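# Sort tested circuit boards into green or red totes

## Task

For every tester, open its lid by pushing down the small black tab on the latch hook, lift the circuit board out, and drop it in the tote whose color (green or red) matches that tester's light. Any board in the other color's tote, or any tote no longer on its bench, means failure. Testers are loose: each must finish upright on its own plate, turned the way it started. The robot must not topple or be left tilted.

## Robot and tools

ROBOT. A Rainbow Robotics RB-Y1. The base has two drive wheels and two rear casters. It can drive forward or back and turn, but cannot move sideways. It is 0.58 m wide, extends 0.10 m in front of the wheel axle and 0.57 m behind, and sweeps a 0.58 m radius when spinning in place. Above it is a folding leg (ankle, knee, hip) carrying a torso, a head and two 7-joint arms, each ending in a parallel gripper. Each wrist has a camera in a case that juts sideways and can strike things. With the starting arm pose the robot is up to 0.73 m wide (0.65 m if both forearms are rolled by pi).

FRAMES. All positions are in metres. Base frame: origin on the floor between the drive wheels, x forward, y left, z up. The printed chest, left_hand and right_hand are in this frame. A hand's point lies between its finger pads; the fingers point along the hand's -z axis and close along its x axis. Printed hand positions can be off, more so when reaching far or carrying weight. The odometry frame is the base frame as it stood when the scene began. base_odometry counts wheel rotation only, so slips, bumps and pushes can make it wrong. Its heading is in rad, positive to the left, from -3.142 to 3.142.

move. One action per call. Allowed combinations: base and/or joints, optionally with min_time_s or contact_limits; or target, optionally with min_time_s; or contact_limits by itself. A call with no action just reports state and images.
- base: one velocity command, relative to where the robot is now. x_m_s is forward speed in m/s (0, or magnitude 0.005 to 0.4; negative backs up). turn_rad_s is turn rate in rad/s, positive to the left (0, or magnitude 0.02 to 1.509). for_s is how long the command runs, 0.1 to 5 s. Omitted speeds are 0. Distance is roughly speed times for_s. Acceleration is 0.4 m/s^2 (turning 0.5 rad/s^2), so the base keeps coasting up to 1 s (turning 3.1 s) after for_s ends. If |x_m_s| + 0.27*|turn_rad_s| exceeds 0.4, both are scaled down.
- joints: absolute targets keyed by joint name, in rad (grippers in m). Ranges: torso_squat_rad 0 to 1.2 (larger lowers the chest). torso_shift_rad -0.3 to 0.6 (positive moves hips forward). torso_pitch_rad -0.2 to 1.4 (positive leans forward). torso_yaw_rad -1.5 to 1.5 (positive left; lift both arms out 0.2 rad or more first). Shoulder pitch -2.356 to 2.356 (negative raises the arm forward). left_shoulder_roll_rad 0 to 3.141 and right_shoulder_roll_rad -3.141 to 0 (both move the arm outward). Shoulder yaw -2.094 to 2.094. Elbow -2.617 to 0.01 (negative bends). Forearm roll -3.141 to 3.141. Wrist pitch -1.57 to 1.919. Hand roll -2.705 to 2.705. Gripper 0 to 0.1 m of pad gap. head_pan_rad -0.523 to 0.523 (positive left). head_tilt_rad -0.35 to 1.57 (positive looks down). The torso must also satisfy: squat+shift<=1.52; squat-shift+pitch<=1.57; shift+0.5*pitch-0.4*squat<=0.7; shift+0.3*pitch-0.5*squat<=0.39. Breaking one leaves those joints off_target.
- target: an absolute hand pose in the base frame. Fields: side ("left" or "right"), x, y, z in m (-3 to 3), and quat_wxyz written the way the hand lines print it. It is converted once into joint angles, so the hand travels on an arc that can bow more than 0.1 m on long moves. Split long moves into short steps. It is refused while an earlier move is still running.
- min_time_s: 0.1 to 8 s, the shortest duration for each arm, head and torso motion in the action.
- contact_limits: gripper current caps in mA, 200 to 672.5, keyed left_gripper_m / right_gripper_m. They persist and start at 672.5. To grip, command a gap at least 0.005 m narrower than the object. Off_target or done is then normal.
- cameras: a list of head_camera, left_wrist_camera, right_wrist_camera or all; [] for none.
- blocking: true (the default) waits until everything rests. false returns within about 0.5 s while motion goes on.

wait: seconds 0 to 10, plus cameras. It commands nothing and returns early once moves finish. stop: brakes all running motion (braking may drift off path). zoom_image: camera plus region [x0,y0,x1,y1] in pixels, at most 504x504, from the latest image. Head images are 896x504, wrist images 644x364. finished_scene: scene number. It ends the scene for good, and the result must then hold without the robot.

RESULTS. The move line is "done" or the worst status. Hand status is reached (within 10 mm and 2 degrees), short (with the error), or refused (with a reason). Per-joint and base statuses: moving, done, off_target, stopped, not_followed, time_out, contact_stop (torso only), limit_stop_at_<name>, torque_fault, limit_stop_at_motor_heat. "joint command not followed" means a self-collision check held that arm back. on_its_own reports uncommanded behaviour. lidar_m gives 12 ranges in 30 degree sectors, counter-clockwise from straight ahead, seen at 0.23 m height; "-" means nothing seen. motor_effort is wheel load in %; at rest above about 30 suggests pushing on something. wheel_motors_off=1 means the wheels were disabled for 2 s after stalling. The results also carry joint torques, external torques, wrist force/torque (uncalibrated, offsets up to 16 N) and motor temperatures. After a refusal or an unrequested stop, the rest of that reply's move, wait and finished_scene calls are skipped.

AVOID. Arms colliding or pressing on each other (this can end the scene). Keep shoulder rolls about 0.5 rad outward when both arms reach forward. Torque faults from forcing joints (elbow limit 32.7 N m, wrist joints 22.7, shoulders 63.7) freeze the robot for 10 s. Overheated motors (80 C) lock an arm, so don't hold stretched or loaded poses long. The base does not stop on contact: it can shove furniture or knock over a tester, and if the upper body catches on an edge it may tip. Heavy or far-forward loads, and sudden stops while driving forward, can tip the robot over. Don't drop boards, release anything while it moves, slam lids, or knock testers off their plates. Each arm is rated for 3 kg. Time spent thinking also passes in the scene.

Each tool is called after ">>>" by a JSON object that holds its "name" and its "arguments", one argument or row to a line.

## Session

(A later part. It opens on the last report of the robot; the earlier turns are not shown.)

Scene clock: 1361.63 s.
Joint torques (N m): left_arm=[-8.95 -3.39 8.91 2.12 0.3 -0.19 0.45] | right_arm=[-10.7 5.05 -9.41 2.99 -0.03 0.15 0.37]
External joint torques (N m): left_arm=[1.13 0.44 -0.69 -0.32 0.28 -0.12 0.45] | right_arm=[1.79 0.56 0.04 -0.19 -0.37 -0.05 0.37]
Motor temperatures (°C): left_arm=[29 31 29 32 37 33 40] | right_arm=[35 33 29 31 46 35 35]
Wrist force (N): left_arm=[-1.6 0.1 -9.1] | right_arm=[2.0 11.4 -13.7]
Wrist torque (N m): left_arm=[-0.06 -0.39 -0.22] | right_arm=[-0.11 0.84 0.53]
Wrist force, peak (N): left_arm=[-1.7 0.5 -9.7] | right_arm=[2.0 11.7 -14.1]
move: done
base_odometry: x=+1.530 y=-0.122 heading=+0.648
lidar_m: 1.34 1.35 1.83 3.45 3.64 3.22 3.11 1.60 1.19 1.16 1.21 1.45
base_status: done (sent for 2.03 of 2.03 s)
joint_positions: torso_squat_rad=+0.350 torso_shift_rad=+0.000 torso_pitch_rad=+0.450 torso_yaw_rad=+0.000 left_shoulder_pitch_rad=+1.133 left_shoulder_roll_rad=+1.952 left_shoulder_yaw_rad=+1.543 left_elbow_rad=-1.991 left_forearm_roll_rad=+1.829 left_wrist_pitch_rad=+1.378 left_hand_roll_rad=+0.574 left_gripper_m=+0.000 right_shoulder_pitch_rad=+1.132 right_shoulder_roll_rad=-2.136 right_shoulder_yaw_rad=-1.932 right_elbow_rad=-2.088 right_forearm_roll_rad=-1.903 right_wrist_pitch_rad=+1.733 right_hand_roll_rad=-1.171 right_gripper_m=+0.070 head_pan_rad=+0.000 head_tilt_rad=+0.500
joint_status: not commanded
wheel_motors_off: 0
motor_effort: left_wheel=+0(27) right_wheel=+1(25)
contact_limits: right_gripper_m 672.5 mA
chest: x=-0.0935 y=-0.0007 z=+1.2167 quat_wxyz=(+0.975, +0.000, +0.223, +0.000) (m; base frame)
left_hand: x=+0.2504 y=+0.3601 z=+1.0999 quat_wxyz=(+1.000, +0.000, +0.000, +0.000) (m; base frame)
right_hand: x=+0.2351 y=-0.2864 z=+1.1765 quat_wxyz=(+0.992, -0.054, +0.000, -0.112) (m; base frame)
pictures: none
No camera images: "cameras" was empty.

>>> {"name": "move", "arguments": {
  "base": {"x_m_s":0.25,"for_s":3.2},
  "cameras": []
}}

>>> {"name": "move", "arguments": {
  "base": {"x_m_s":0.08,"turn_rad_s":-0.02,"for_s":2.7},
  "cameras": ["head_camera"]
}}

Scene clock: 1369.97 s.
Joint torques (N m): left_arm=[-8.98 -3.23 8.9 2.03 0.18 -0.27 0.44] | right_arm=[-10.74 5.29 -9.53 2.89 -0.06 0.11 0.37]
External joint torques (N m): left_arm=[1.1 0.6 -0.7 -0.41 0.16 -0.19 0.44] | right_arm=[1.75 0.8 -0.08 -0.3 -0.41 -0.09 0.37]
Motor temperatures (°C): left_arm=[29 31 29 32 37 33 40] | right_arm=[35 33 29 31 46 35 35]
Wrist force (N): left_arm=[-1.4 0.2 -9.5] | right_arm=[2.0 11.7 -13.9]
Wrist torque (N m): left_arm=[-0.06 -0.38 -0.19] | right_arm=[-0.16 0.84 0.54]
Wrist force, peak (N): left_arm=[-1.9 0.3 -9.7] | right_arm=[2.0 11.8 -14.1]
move: done
base_odometry: x=+2.168 y=+0.361 heading=+0.648
lidar_m: 1.08 0.58 0.72 2.49 3.62 3.97 3.91 1.62 1.21 1.18 0.90 1.17
base_status: done (sent for 3.2 of 3.2 s)
joint_positions: torso_squat_rad=+0.350 torso_shift_rad=+0.000 torso_pitch_rad=+0.450 torso_yaw_rad=+0.000 left_shoulder_pitch_rad=+1.133 left_shoulder_roll_rad=+1.952 left_shoulder_yaw_rad=+1.543 left_elbow_rad=-1.991 left_forearm_roll_rad=+1.829 left_wrist_pitch_rad=+1.378 left_hand_roll_rad=+0.574 left_gripper_m=+0.000 right_shoulder_pitch_rad=+1.132 right_shoulder_roll_rad=-2.136 right_shoulder_yaw_rad=-1.932 right_elbow_rad=-2.088 right_forearm_roll_rad=-1.903 right_wrist_pitch_rad=+1.733 right_hand_roll_rad=-1.171 right_gripper_m=+0.070 head_pan_rad=+0.000 head_tilt_rad=+0.500
joint_status: not commanded
wheel_motors_off: 0
motor_effort: left_wheel=+0(27) right_wheel=-2(29)
contact_limits: right_gripper_m 672.5 mA
chest: x=-0.0935 y=-0.0007 z=+1.2167 quat_wxyz=(+0.975, +0.000, +0.223, +0.000) (m; base frame)
left_hand: x=+0.2504 y=+0.3601 z=+1.0999 quat_wxyz=(+1.000, +0.000, +0.000, +0.000) (m; base frame)
right_hand: x=+0.2352 y=-0.2864 z=+1.1765 quat_wxyz=(+0.992, -0.054, +0.000, -0.112) (m; base frame)
pictures: none
No camera images: "cameras" was empty.

Scene clock: 1373.20 s.
Joint torques (N m): left_arm=[-9 -3.34 9.03 2.16 0.24 -0.2 0.41] | right_arm=[-10.67 5.16 -9.32 2.95 0.01 0.1 0.36]
External joint torques (N m): left_arm=[1.08 0.49 -0.57 -0.28 0.22 -0.13 0.41] | right_arm=[1.81 0.68 0.13 -0.24 -0.34 -0.09 0.36]
Motor temperatures (°C): left_arm=[29 31 29 32 37 33 40] | right_arm=[35 33 29 31 46 35 35]
Wrist force (N): left_arm=[-1.6 0.6 -9.1] | right_arm=[2.1 11.6 -13.8]
Wrist torque (N m): left_arm=[-0.12 -0.39 -0.20] | right_arm=[-0.15 0.85 0.53]
Wrist force, peak (N): left_arm=[-1.7 0.5 -9.7] | right_arm=[2.3 12.0 -14.0]
move: done
base_odometry: x=+2.344 y=+0.486 heading=+0.594
lidar_m: 0.92 0.45 0.41 0.94 3.52 4.23 4.12 1.72 1.24 1.18 0.80 0.96
base_status: done (sent for 2.7 of 2.7 s)
joint_positions: torso_squat_rad=+0.350 torso_shift_rad=+0.000 torso_pitch_rad=+0.450 torso_yaw_rad=+0.000 left_shoulder_pitch_rad=+1.133 left_shoulder_roll_rad=+1.952 left_shoulder_yaw_rad=+1.543 left_elbow_rad=-1.991 left_forearm_roll_rad=+1.829 left_wrist_pitch_rad=+1.378 left_hand_roll_rad=+0.574 left_gripper_m=+0.000 right_shoulder_pitch_rad=+1.132 right_shoulder_roll_rad=-2.136 right_shoulder_yaw_rad=-1.932 right_elbow_rad=-2.088 right_forearm_roll_rad=-1.903 right_wrist_pitch_rad=+1.733 right_hand_roll_rad=-1.171 right_gripper_m=+0.070 head_pan_rad=+0.000 head_tilt_rad=+0.500
joint_status: not commanded
wheel_motors_off: 0
motor_effort: left_wheel=-4(30) right_wheel=-1(15)
contact_limits: right_gripper_m 672.5 mA
chest: x=-0.0935 y=-0.0007 z=+1.2167 quat_wxyz=(+0.975, +0.000, +0.223, +0.000) (m; base frame)
left_hand: x=+0.2504 y=+0.3601 z=+1.0999 quat_wxyz=(+1.000, +0.000, +0.000, +0.000) (m; base frame)
right_hand: x=+0.2351 y=-0.2864 z=+1.1765 quat_wxyz=(+0.992, -0.054, +0.000, -0.112) (m; base frame)
pictures: head_camera
camera_calibration:
head_camera: T_world_to_cam=[[0.0309537, -0.998755, 0.0391261, -0.0571848], [-0.789096, -0.0484449, -0.612357, 0.91893], [0.61349, -0.0119195, -0.789612, 1.02618], [0, 0, 0, 1]] pos_world=[0.0973431, -0.000364546, 1.37523]

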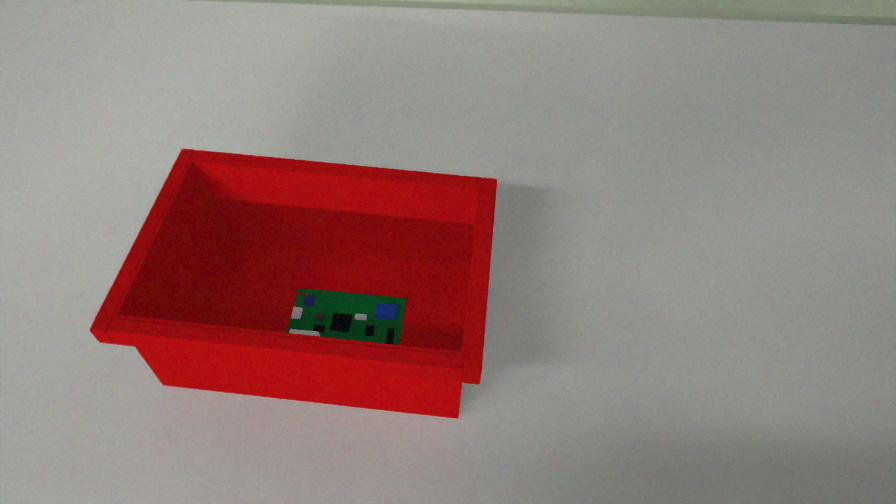

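>>> {"name": "move", "arguments": {
  "target": {"side":"right","x":0.33,"y":-0.17,"z":1.14,"quat_wxyz":[1,0,0,0]},
  "min_time_s": 1.5,
  "cameras": []
}}

>>> {"name": "move", "arguments": {
  "joints": {"torso_yaw_rad":0.5},
  "min_time_s": 2.5,
  "cameras": []
}}

>>> {"name": "move", "arguments": {
  "target": {"side":"right","x":0.41,"y":0.13,"z":1.1,"quat_wxyz":[0.9998,0,0,-0.02]},
  "min_time_s": 3,
  "cameras": ["head_camera","right_wrist_camera"]
}}

Scene clock: 1389.70 s.
Joint torques (N m): left_arm=[-9.12 -3.23 9.07 2.05 0.21 -0.13 0.37] | right_arm=[-16.96 5.98 -8.95 2.43 0.28 -0.23 0.18]
External joint torques (N m): left_arm=[0.97 0.59 -0.54 -0.39 0.19 -0.06 0.37] | right_arm=[3.17 -0.81 1.65 0.55 0.04 -0.22 0.18]
Motor temperatures (°C): left_arm=[29 31 29 32 37 33 40] | right_arm=[35 33 29 31 46 35 35]
Wrist force (N): left_arm=[-1.3 0.6 -9.5] | right_arm=[2.1 11.2 -13.6]
Wrist torque (N m): left_arm=[-0.12 -0.37 -0.20] | right_arm=[-0.10 0.83 0.51]
Wrist force, peak (N): left_arm=[-1.5 0.4 -9.8] | right_arm=[2.1 11.8 -14.2]
move: done
base_odometry: x=+2.344 y=+0.486 heading=+0.594
lidar_m: 0.92 0.45 0.41 0.94 3.53 4.23 4.12 1.73 1.24 1.19 0.81 0.96
base_status: not commanded
joint_positions: torso_squat_rad=+0.350 torso_shift_rad=+0.000 torso_pitch_rad=+0.450 torso_yaw_rad=+0.000 left_shoulder_pitch_rad=+1.133 left_shoulder_roll_rad=+1.952 left_shoulder_yaw_rad=+1.543 left_elbow_rad=-1.991 left_forearm_roll_rad=+1.829 left_wrist_pitch_rad=+1.378 left_hand_roll_rad=+0.574 left_gripper_m=+0.000 right_shoulder_pitch_rad=+1.135 right_shoulder_roll_rad=-2.619 right_shoulder_yaw_rad=-1.888 right_elbow_rad=-1.688 right_forearm_roll_rad=-1.792 right_wrist_pitch_rad=+1.627 right_hand_roll_rad=-1.007 right_gripper_m=+0.070 head_pan_rad=+0.000 head_tilt_rad=+0.500
joint_status: all done
wheel_motors_off: 0
motor_effort: left_wheel=-2(5) right_wheel=+0(2)
contact_limits: right_gripper_m 672.5 mA
chest: x=-0.0935 y=-0.0007 z=+1.2167 quat_wxyz=(+0.975, +0.000, +0.223, +0.000) (m; base frame)
left_hand: x=+0.2504 y=+0.3601 z=+1.0999 quat_wxyz=(+1.000, +0.000, +0.000, +0.000) (m; base frame)
right_hand: x=+0.3300 y=-0.1700 z=+1.1404 quat_wxyz=(+1.000, +0.000, -0.001, +0.000) (m; base frame)
right_hand_status: reached (checked arc, planned for 1.5 s): 0 mm and 0.1 deg off.
pictures: none
No camera images: "cameras" was empty.

Scene clock: 1392.50 s.
Joint torques (N m): left_arm=[-8.17 -5.08 8.17 3.72 -0.22 -0.02 0.4] | right_arm=[-18.09 2.34 -9.1 1.43 0.14 -0.49 0.21]
External joint torques (N m): left_arm=[1.02 0.57 -0.57 -0.46 0.15 -0.09 0.4] | right_arm=[2.8 0.34 1.65 0.45 0.05 -0.06 0.21]
Motor temperatures (°C): left_arm=[29 31 29 32 37 33 40] | right_arm=[35 33 29 31 46 35 35]
Wrist force (N): left_arm=[-2.0 -0.9 -9.0] | right_arm=[1.8 9.4 -13.8]
Wrist torque (N m): left_arm=[-0.01 -0.43 -0.22] | right_arm=[0.02 0.79 0.52]
Wrist force, peak (N): left_arm=[-1.7 -0.3 -9.6] | right_arm=[1.8 10.8 -14.1]
move: done
base_odometry: x=+2.344 y=+0.486 heading=+0.594
lidar_m: 0.91 0.46 0.42 0.95 3.53 4.23 4.12 1.72 1.24 1.18 0.81 0.96
base_status: not commanded
joint_positions: torso_squat_rad=+0.350 torso_shift_rad=+0.000 torso_pitch_rad=+0.450 torso_yaw_rad=+0.500 left_shoulder_pitch_rad=+1.133 left_shoulder_roll_rad=+1.952 left_shoulder_yaw_rad=+1.543 left_elbow_rad=-1.991 left_forearm_roll_rad=+1.829 left_wrist_pitch_rad=+1.378 left_hand_roll_rad=+0.574 left_gripper_m=+0.000 right_shoulder_pitch_rad=+1.135 right_shoulder_roll_rad=-2.619 right_shoulder_yaw_rad=-1.888 right_elbow_rad=-1.688 right_forearm_roll_rad=-1.792 right_wrist_pitch_rad=+1.627 right_hand_roll_rad=-1.007 right_gripper_m=+0.070 head_pan_rad=+0.000 head_tilt_rad=+0.500
joint_status: all done
wheel_motors_off: 0
motor_effort: left_wheel=-3(5) right_wheel=+0(2)
contact_limits: right_gripper_m 672.5 mA
chest: x=-0.0935 y=-0.0007 z=+1.2167 quat_wxyz=(+0.944, +0.056, +0.216, +0.241) (m; base frame)
left_hand: x=+0.0549 y=+0.4887 z=+1.1944 quat_wxyz=(+0.969, +0.108, +0.000, +0.223) (m; base frame)
right_hand: x=+0.3573 y=+0.0496 z=+1.1273 quat_wxyz=(+0.969, +0.108, -0.001, +0.223) (m; base frame)
pictures: none
No camera images: "cameras" was empty.

Scene clock: 1395.83 s.
Joint torques (N m): left_arm=[-8.36 -4.97 8.19 3.58 -0.14 -0.05 0.34] | right_arm=[-26.36 1.82 -6.61 1.18 0.24 0.26 -0.28]
External joint torques (N m): left_arm=[0.82 0.68 -0.54 -0.6 0.23 -0.12 0.34] | right_arm=[0.6 -1.06 1.45 0.98 0.01 0.27 -0.28]
Motor temperatures (°C): left_arm=[29 31 29 32 37 33 40] | right_arm=[35 33 29 31 46 35 35]
Wrist force (N): left_arm=[-1.8 -0.8 -8.8] | right_arm=[2.2 10.8 -13.4]
Wrist torque (N m): left_arm=[-0.02 -0.41 -0.21] | right_arm=[-0.09 0.85 0.53]
Wrist force, peak (N): left_arm=[-2.2 -0.8 -9.5] | right_arm=[2.2 11.0 -13.9]
move: done
base_odometry: x=+2.344 y=+0.486 heading=+0.594
lidar_m: 0.92 0.45 0.42 0.94 3.52 4.23 4.13 1.72 1.23 1.18 0.80 0.96
base_status: not commanded
joint_positions: torso_squat_rad=+0.350 torso_shift_rad=+0.000 torso_pitch_rad=+0.450 torso_yaw_rad=+0.500 left_shoulder_pitch_rad=+1.133 left_shoulder_roll_rad=+1.952 left_shoulder_yaw_rad=+1.543 left_elbow_rad=-1.991 left_forearm_roll_rad=+1.829 left_wrist_pitch_rad=+1.378 left_hand_roll_rad=+0.574 left_gripper_m=+0.000 right_shoulder_pitch_rad=+1.066 right_shoulder_roll_rad=-3.135 right_shoulder_yaw_rad=-1.749 right_elbow_rad=-0.960 right_forearm_roll_rad=-1.624 right_wrist_pitch_rad=+1.738 right_hand_roll_rad=-1.260 right_gripper_m=+0.070 head_pan_rad=+0.000 head_tilt_rad=+0.500
joint_status: all done
wheel_motors_off: 0
motor_effort: left_wheel=-2(4) right_wheel=+0(2)
contact_limits: right_gripper_m 672.5 mA
chest: x=-0.0935 y=-0.0007 z=+1.2167 quat_wxyz=(+0.944, +0.056, +0.216, +0.241) (m; base frame)
left_hand: x=+0.0549 y=+0.4887 z=+1.1944 quat_wxyz=(+0.969, +0.108, +0.000, +0.223) (m; base frame)
right_hand: x=+0.4096 y=+0.1297 z=+1.1001 quat_wxyz=(+1.000, +0.002, -0.001, -0.020) (m; base frame)
right_hand_status: reached (checked arc, planned for 3.0 s): 1 mm and 0.3 deg off.
pictures: head_camera, right_wrist_camera
camera_calibration:
head_camera: T_world_to_cam=[[0.460985, -0.87128, -0.168415, 0.235619], [-0.718941, -0.255431, -0.646436, 0.966799], [0.520208, 0.419078, -0.744149, 0.962456], [0, 0, 0, 1]] pos_world=[0.0857767, 0.0488967, 1.38087]
right_wrist_camera: T_world_to_cam=[[-0.99794, 0.0610507, -0.0197154, 0.424957], [0.0457643, 0.892788, 0.448146, -0.594377], [0.0449613, 0.44632, -0.893743, 0.978621], [0, 0, 0, 1]] pos_world=[0.407283, 0.0679305, 1.14938]

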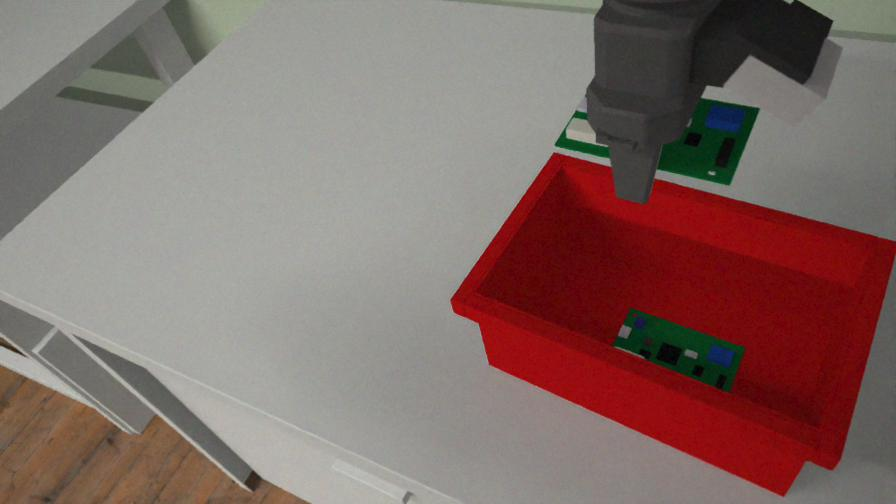

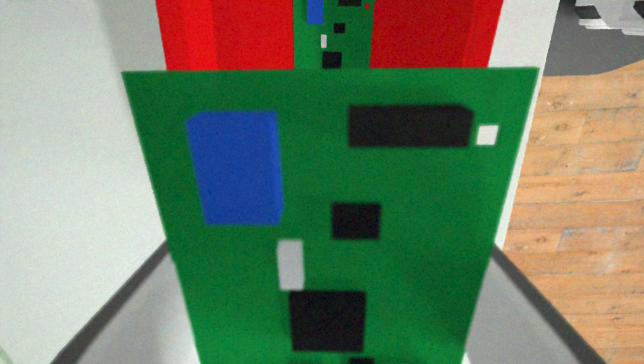

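>>> {"name": "move", "arguments": {
  "target": {"side":"right","x":0.405,"y":0.19,"z":1.04,"quat_wxyz":[0.9998,0,0,-0.02]},
  "min_time_s": 3,
  "cameras": ["head_camera","right_wrist_camera"]
}}

Scene clock: 1419.60 s.
Joint torques (N m): left_arm=[-8.28 -5.03 8.12 3.53 -0.11 -0.02 0.42] | right_arm=[-23.64 1.79 -7.33 0.75 -0.24 -0.72 -0.3]
External joint torques (N m): left_arm=[0.9 0.62 -0.62 -0.65 0.26 -0.09 0.42] | right_arm=[3.49 -1.24 1.9 -0.49 -0.51 -0.29 -0.31]
Motor temperatures (°C): left_arm=[29 31 29 32 37 33 40] | right_arm=[36 33 29 31 46 35 35]
Wrist force (N): left_arm=[-1.9 -1.0 -9.4] | right_arm=[1.4 9.6 -13.6]
Wrist torque (N m): left_arm=[0.00 -0.42 -0.22] | right_arm=[-0.03 0.77 0.52]
Wrist force, peak (N): left_arm=[-2.1 -0.9 -9.7] | right_arm=[2.1 11.0 -14.2]
move: short
base_odometry: x=+2.344 y=+0.486 heading=+0.594
lidar_m: 0.92 0.45 0.41 0.94 3.52 4.23 4.13 1.72 1.23 1.18 0.81 0.96
base_status: not commanded
joint_positions: torso_squat_rad=+0.350 torso_shift_rad=+0.000 torso_pitch_rad=+0.450 torso_yaw_rad=+0.500 left_shoulder_pitch_rad=+1.133 left_shoulder_roll_rad=+1.952 left_shoulder_yaw_rad=+1.543 left_elbow_rad=-1.991 left_forearm_roll_rad=+1.829 left_wrist_pitch_rad=+1.378 left_hand_roll_rad=+0.574 left_gripper_m=+0.000 right_shoulder_pitch_rad=+1.110 right_shoulder_roll_rad=-3.141 right_shoulder_yaw_rad=-1.571 right_elbow_rad=-1.079 right_forearm_roll_rad=-1.673 right_wrist_pitch_rad=+1.339 right_hand_roll_rad=-1.366 right_gripper_m=+0.070 head_pan_rad=+0.000 head_tilt_rad=+0.500
joint_status: all done
wheel_motors_off: 0
motor_effort: left_wheel=-3(4) right_wheel=+0(3)
contact_limits: right_gripper_m 672.5 mA
chest: x=-0.0935 y=-0.0007 z=+1.2167 quat_wxyz=(+0.944, +0.056, +0.216, +0.241) (m; base frame)
left_hand: x=+0.0549 y=+0.4887 z=+1.1944 quat_wxyz=(+0.969, +0.108, +0.000, +0.223) (m; base frame)
right_hand: x=+0.4051 y=+0.1893 z=+1.0405 quat_wxyz=(+0.994, +0.098, -0.036, -0.020) (m; base frame)
right_hand_status: short (checked arc, as near as the solve gets, planned for 3.0 s): 1 mm and 12.0 deg off. The place is met; only the turn is off.
pictures: head_camera, right_wrist_camera
camera_calibration:
head_camera: T_world_to_cam=[[0.460985, -0.87128, -0.168415, 0.235619], [-0.718941, -0.255431, -0.646436, 0.966799], [0.520208, 0.419077, -0.744149, 0.962456], [0, 0, 0, 1]] pos_world=[0.0857766, 0.048897, 1.38087]
right_wrist_camera: T_world_to_cam=[[-0.994345, 0.0701003, -0.079775, 0.474959], [0.00672328, 0.791234, 0.611476, -0.755591], [0.105985, 0.607482, -0.787231, 0.732887], [0, 0, 0, 1]] pos_world=[0.399678, 0.119339, 1.07687]

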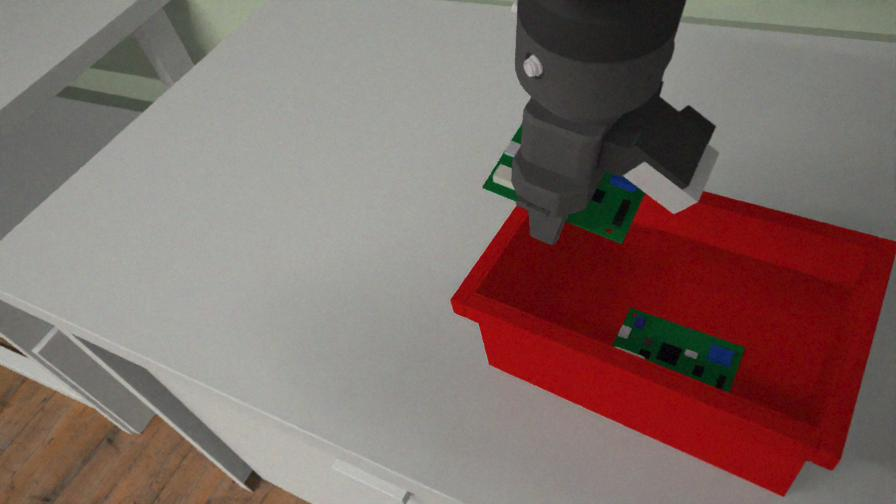

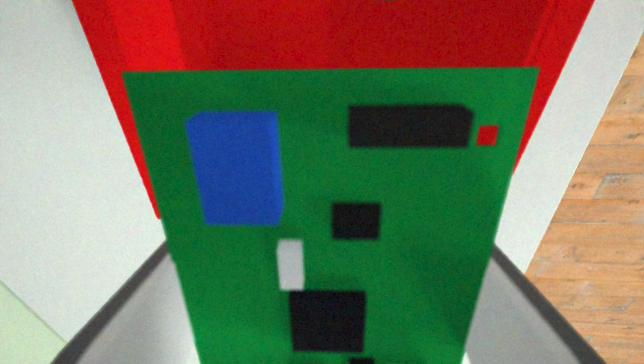

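>>> {"name": "move", "arguments": {
  "target": {"side":"right","x":0.405,"y":0.125,"z":1.04,"quat_wxyz":[0.9998,0,0,-0.02]},
  "min_time_s": 2.5,
  "cameras": []
}}

>>> {"name": "move", "arguments": {
  "target": {"side":"right","x":0.405,"y":0.125,"z":0.97,"quat_wxyz":[0.9998,0,0,-0.02]},
  "min_time_s": 2.5,
  "cameras": ["head_camera"]
}}

Scene clock: 1440.60 s.
Joint torques (N m): left_arm=[-8.07 -4.93 8.13 3.71 -0.11 -0.08 0.4] | right_arm=[-26.47 5.02 -7.1 2.29 -0.24 0.12 0.36]
External joint torques (N m): left_arm=[1.12 0.72 -0.61 -0.47 0.26 -0.15 0.4] | right_arm=[0.23 2.18 1.73 0.81 -0.47 0.11 0.36]
Motor temperatures (°C): left_arm=[29 31 29 32 37 33 40] | right_arm=[36 33 29 31 46 35 35]
Wrist force (N): left_arm=[-1.8 -0.6 -9.4] | right_arm=[2.1 10.8 -13.7]
Wrist torque (N m): left_arm=[-0.05 -0.41 -0.21] | right_arm=[-0.08 0.83 0.51]
Wrist force, peak (N): left_arm=[-2.0 -1.0 -9.5] | right_arm=[2.2 11.0 -13.8]
move: done
base_odometry: x=+2.344 y=+0.486 heading=+0.594
lidar_m: 0.92 0.45 0.42 0.95 3.53 4.23 4.13 1.72 1.24 1.18 0.81 0.96
base_status: not commanded
joint_positions: torso_squat_rad=+0.350 torso_shift_rad=+0.000 torso_pitch_rad=+0.450 torso_yaw_rad=+0.500 left_shoulder_pitch_rad=+1.133 left_shoulder_roll_rad=+1.952 left_shoulder_yaw_rad=+1.543 left_elbow_rad=-1.991 left_forearm_roll_rad=+1.829 left_wrist_pitch_rad=+1.378 left_hand_roll_rad=+0.574 left_gripper_m=+0.000 right_shoulder_pitch_rad=+1.088 right_shoulder_roll_rad=-3.087 right_shoulder_yaw_rad=-1.534 right_elbow_rad=-1.078 right_forearm_roll_rad=-1.731 right_wrist_pitch_rad=+1.538 right_hand_roll_rad=-1.306 right_gripper_m=+0.070 head_pan_rad=+0.000 head_tilt_rad=+0.500
joint_status: all done
wheel_motors_off: 0
motor_effort: left_wheel=-3(4) right_wheel=+0(2)
contact_limits: right_gripper_m 672.5 mA
chest: x=-0.0935 y=-0.0007 z=+1.2167 quat_wxyz=(+0.944, +0.056, +0.216, +0.241) (m; base frame)
left_hand: x=+0.0549 y=+0.4887 z=+1.1944 quat_wxyz=(+0.969, +0.108, +0.000, +0.223) (m; base frame)
right_hand: x=+0.4049 y=+0.1253 z=+1.0400 quat_wxyz=(+1.000, +0.000, +0.000, -0.020) (m; base frame)
right_hand_status: reached (checked arc, planned for 2.5 s): 0 mm and 0.0 deg off.
pictures: none
No camera images: "cameras" was empty.

Scene clock: 1443.43 s.
Joint torques (N m): left_arm=[-8.15 -4.88 8.28 3.79 -0.09 -0.03 0.39] | right_arm=[-23.04 1.78 -7.19 0.64 0.38 -0.35 -0.33]
External joint torques (N m): left_arm=[1.03 0.77 -0.45 -0.39 0.28 -0.1 0.39] | right_arm=[3.75 -1.26 1.62 -0.54 0.15 -0.35 -0.33]
Motor temperatures (°C): left_arm=[29 31 29 32 37 33 40] | right_arm=[36 33 29 31 46 35 35]
Wrist force (N): left_arm=[-1.9 -1.0 -9.0] | right_arm=[1.8 10.7 -13.7]
Wrist torque (N m): left_arm=[0.01 -0.43 -0.21] | right_arm=[-0.07 0.81 0.50]
Wrist force, peak (N): left_arm=[-2.0 -0.9 -9.5] | right_arm=[2.1 10.9 -13.9]
move: done
base_odometry: x=+2.344 y=+0.486 heading=+0.594
lidar_m: 0.92 0.44 0.41 0.94 3.52 4.23 4.13 1.72 1.24 1.18 0.81 0.96
base_status: not commanded
joint_positions: torso_squat_rad=+0.350 torso_shift_rad=+0.000 torso_pitch_rad=+0.450 torso_yaw_rad=+0.500 left_shoulder_pitch_rad=+1.133 left_shoulder_roll_rad=+1.952 left_shoulder_yaw_rad=+1.543 left_elbow_rad=-1.991 left_forearm_roll_rad=+1.829 left_wrist_pitch_rad=+1.378 left_hand_roll_rad=+0.574 left_gripper_m=+0.000 right_shoulder_pitch_rad=+1.209 right_shoulder_roll_rad=-3.102 right_shoulder_yaw_rad=-1.492 right_elbow_rad=-1.081 right_forearm_roll_rad=-1.673 right_wrist_pitch_rad=+1.404 right_hand_roll_rad=-1.314 right_gripper_m=+0.070 head_pan_rad=+0.000 head_tilt_rad=+0.500
joint_status: all done
wheel_motors_off: 0
motor_effort: left_wheel=-2(5) right_wheel=+0(2)
contact_limits: right_gripper_m 672.5 mA
chest: x=-0.0935 y=-0.0007 z=+1.2167 quat_wxyz=(+0.944, +0.056, +0.216, +0.241) (m; base frame)
left_hand: x=+0.0549 y=+0.4887 z=+1.1944 quat_wxyz=(+0.969, +0.108, +0.000, +0.223) (m; base frame)
right_hand: x=+0.4050 y=+0.1245 z=+0.9708 quat_wxyz=(+1.000, +0.001, -0.001, -0.020) (m; base frame)
right_hand_status: reached (checked arc, planned for 2.5 s): 1 mm and 0.2 deg off.
pictures: head_camera
camera_calibration:
head_camera: T_world_to_cam=[[0.460986, -0.87128, -0.168415, 0.235619], [-0.718941, -0.255431, -0.646436, 0.966799], [0.520208, 0.419078, -0.744149, 0.962456], [0, 0, 0, 1]] pos_world=[0.0857766, 0.0488969, 1.38087]

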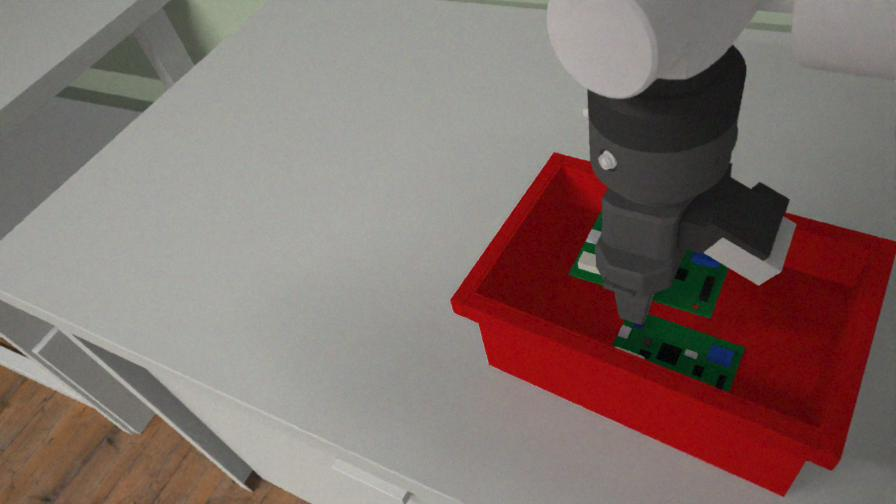

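>>> {"name": "move", "arguments": {
  "joints": {"torso_pitch_rad":0.53},
  "min_time_s": 2,
  "cameras": []
}}

>>> {"name": "move", "arguments": {
  "target": {"side":"right","x":0.405,"y":0.122,"z":0.895,"quat_wxyz":[0.9998,0,0,-0.02]},
  "min_time_s": 3,
  "cameras": ["head_camera"]
}}

Scene clock: 1451.40 s.
Joint torques (N m): left_arm=[-8.13 -6.1 7.83 3.63 -0.09 0.08 0.38] | right_arm=[-22.94 0.71 -7.15 0.37 0.22 -0.24 -0.4]
External joint torques (N m): left_arm=[0.74 0.87 -0.59 -0.46 0.26 -0.15 0.38] | right_arm=[3.67 -1.2 1.7 -0.12 0.15 -0.28 -0.39]
Motor temperatures (°C): left_arm=[29 31 29 32 37 33 40] | right_arm=[36 33 29 31 46 35 35]
Wrist force (N): left_arm=[-1.5 -1.2 -9.2] | right_arm=[2.5 10.8 -13.3]
Wrist torque (N m): left_arm=[0.00 -0.41 -0.22] | right_arm=[-0.08 0.82 0.54]
Wrist force, peak (N): left_arm=[-2.3 -0.8 -9.4] | right_arm=[2.1 11.0 -14.1]
move: done
base_odometry: x=+2.344 y=+0.486 heading=+0.594
lidar_m: 0.91 0.45 0.42 0.94 3.53 4.23 4.12 1.71 1.24 1.18 0.81 0.96
base_status: not commanded
joint_positions: torso_squat_rad=+0.350 torso_shift_rad=+0.000 torso_pitch_rad=+0.530 torso_yaw_rad=+0.500 left_shoulder_pitch_rad=+1.133 left_shoulder_roll_rad=+1.952 left_shoulder_yaw_rad=+1.543 left_elbow_rad=-1.991 left_forearm_roll_rad=+1.829 left_wrist_pitch_rad=+1.378 left_hand_roll_rad=+0.574 left_gripper_m=+0.000 right_shoulder_pitch_rad=+1.209 right_shoulder_roll_rad=-3.102 right_shoulder_yaw_rad=-1.492 right_elbow_rad=-1.081 right_forearm_roll_rad=-1.673 right_wrist_pitch_rad=+1.404 right_hand_roll_rad=-1.314 right_gripper_m=+0.070 head_pan_rad=+0.000 head_tilt_rad=+0.500
joint_status: all done
wheel_motors_off: 0
motor_effort: left_wheel=-3(4) right_wheel=-1(2)
contact_limits: right_gripper_m 672.5 mA
chest: x=-0.0717 y=-0.0007 z=+1.2051 quat_wxyz=(+0.935, +0.065, +0.254, +0.239) (m; base frame)
left_hand: x=+0.0744 y=+0.4887 z=+1.1710 quat_wxyz=(+0.968, +0.117, +0.038, +0.219) (m; base frame)
right_hand: x=+0.4055 y=+0.1246 z=+0.9201 quat_wxyz=(+0.999, +0.000, +0.039, -0.020) (m; base frame)
pictures: none
No camera images: "cameras" was empty.

Scene clock: 1454.73 s.
Joint torques (N m): left_arm=[-8.03 -6.18 7.97 3.56 -0.07 0.06 0.39] | right_arm=[-22.44 3.95 -7.51 -0.01 0.29 -0.41 -0.33]
External joint torques (N m): left_arm=[0.84 0.79 -0.45 -0.53 0.28 -0.17 0.38] | right_arm=[3.68 2.05 1.68 -0.48 0.07 -0.42 -0.33]
Motor temperatures (°C): left_arm=[29 31 29 32 37 33 40] | right_arm=[36 33 29 31 46 35 35]
Wrist force (N): left_arm=[-1.6 -1.3 -8.9] | right_arm=[2.4 10.8 -13.5]
Wrist torque (N m): left_arm=[0.04 -0.42 -0.21] | right_arm=[-0.08 0.87 0.53]
Wrist force, peak (N): left_arm=[-1.8 -1.3 -9.3] | right_arm=[2.5 11.1 -14.0]
move: done
base_odometry: x=+2.344 y=+0.486 heading=+0.594
lidar_m: 0.92 0.45 0.41 0.94 3.52 4.23 4.13 1.72 1.24 1.18 0.81 0.96
base_status: not commanded
joint_positions: torso_squat_rad=+0.350 torso_shift_rad=+0.000 torso_pitch_rad=+0.530 torso_yaw_rad=+0.500 left_shoulder_pitch_rad=+1.133 left_shoulder_roll_rad=+1.952 left_shoulder_yaw_rad=+1.543 left_elbow_rad=-1.991 left_forearm_roll_rad=+1.829 left_wrist_pitch_rad=+1.378 left_hand_roll_rad=+0.574 left_gripper_m=+0.000 right_shoulder_pitch_rad=+1.236 right_shoulder_roll_rad=-3.085 right_shoulder_yaw_rad=-1.447 right_elbow_rad=-1.173 right_forearm_roll_rad=-1.580 right_wrist_pitch_rad=+1.320 right_hand_roll_rad=-1.404 right_gripper_m=+0.070 head_pan_rad=+0.000 head_tilt_rad=+0.500
joint_status: all done
wheel_motors_off: 0
motor_effort: left_wheel=-2(4) right_wheel=+0(2)
contact_limits: right_gripper_m 672.5 mA
chest: x=-0.0717 y=-0.0007 z=+1.2051 quat_wxyz=(+0.935, +0.065, +0.254, +0.239) (m; base frame)
left_hand: x=+0.0744 y=+0.4887 z=+1.1710 quat_wxyz=(+0.968, +0.117, +0.038, +0.219) (m; base frame)
right_hand: x=+0.4050 y=+0.1224 z=+0.8955 quat_wxyz=(+1.000, +0.000, +0.000, -0.020) (m; base frame)
right_hand_status: reached (checked arc, planned for 3.0 s): 1 mm and 0.1 deg off.
pictures: head_camera
camera_calibration:
head_camera: T_world_to_cam=[[0.44612, -0.871258, -0.204661, 0.266231], [-0.768217, -0.255469, -0.587007, 0.899815], [0.45915, 0.4191, -0.783286, 0.985246], [0, 0, 0, 1]] pos_world=[0.120107, 0.0489145, 1.35441]

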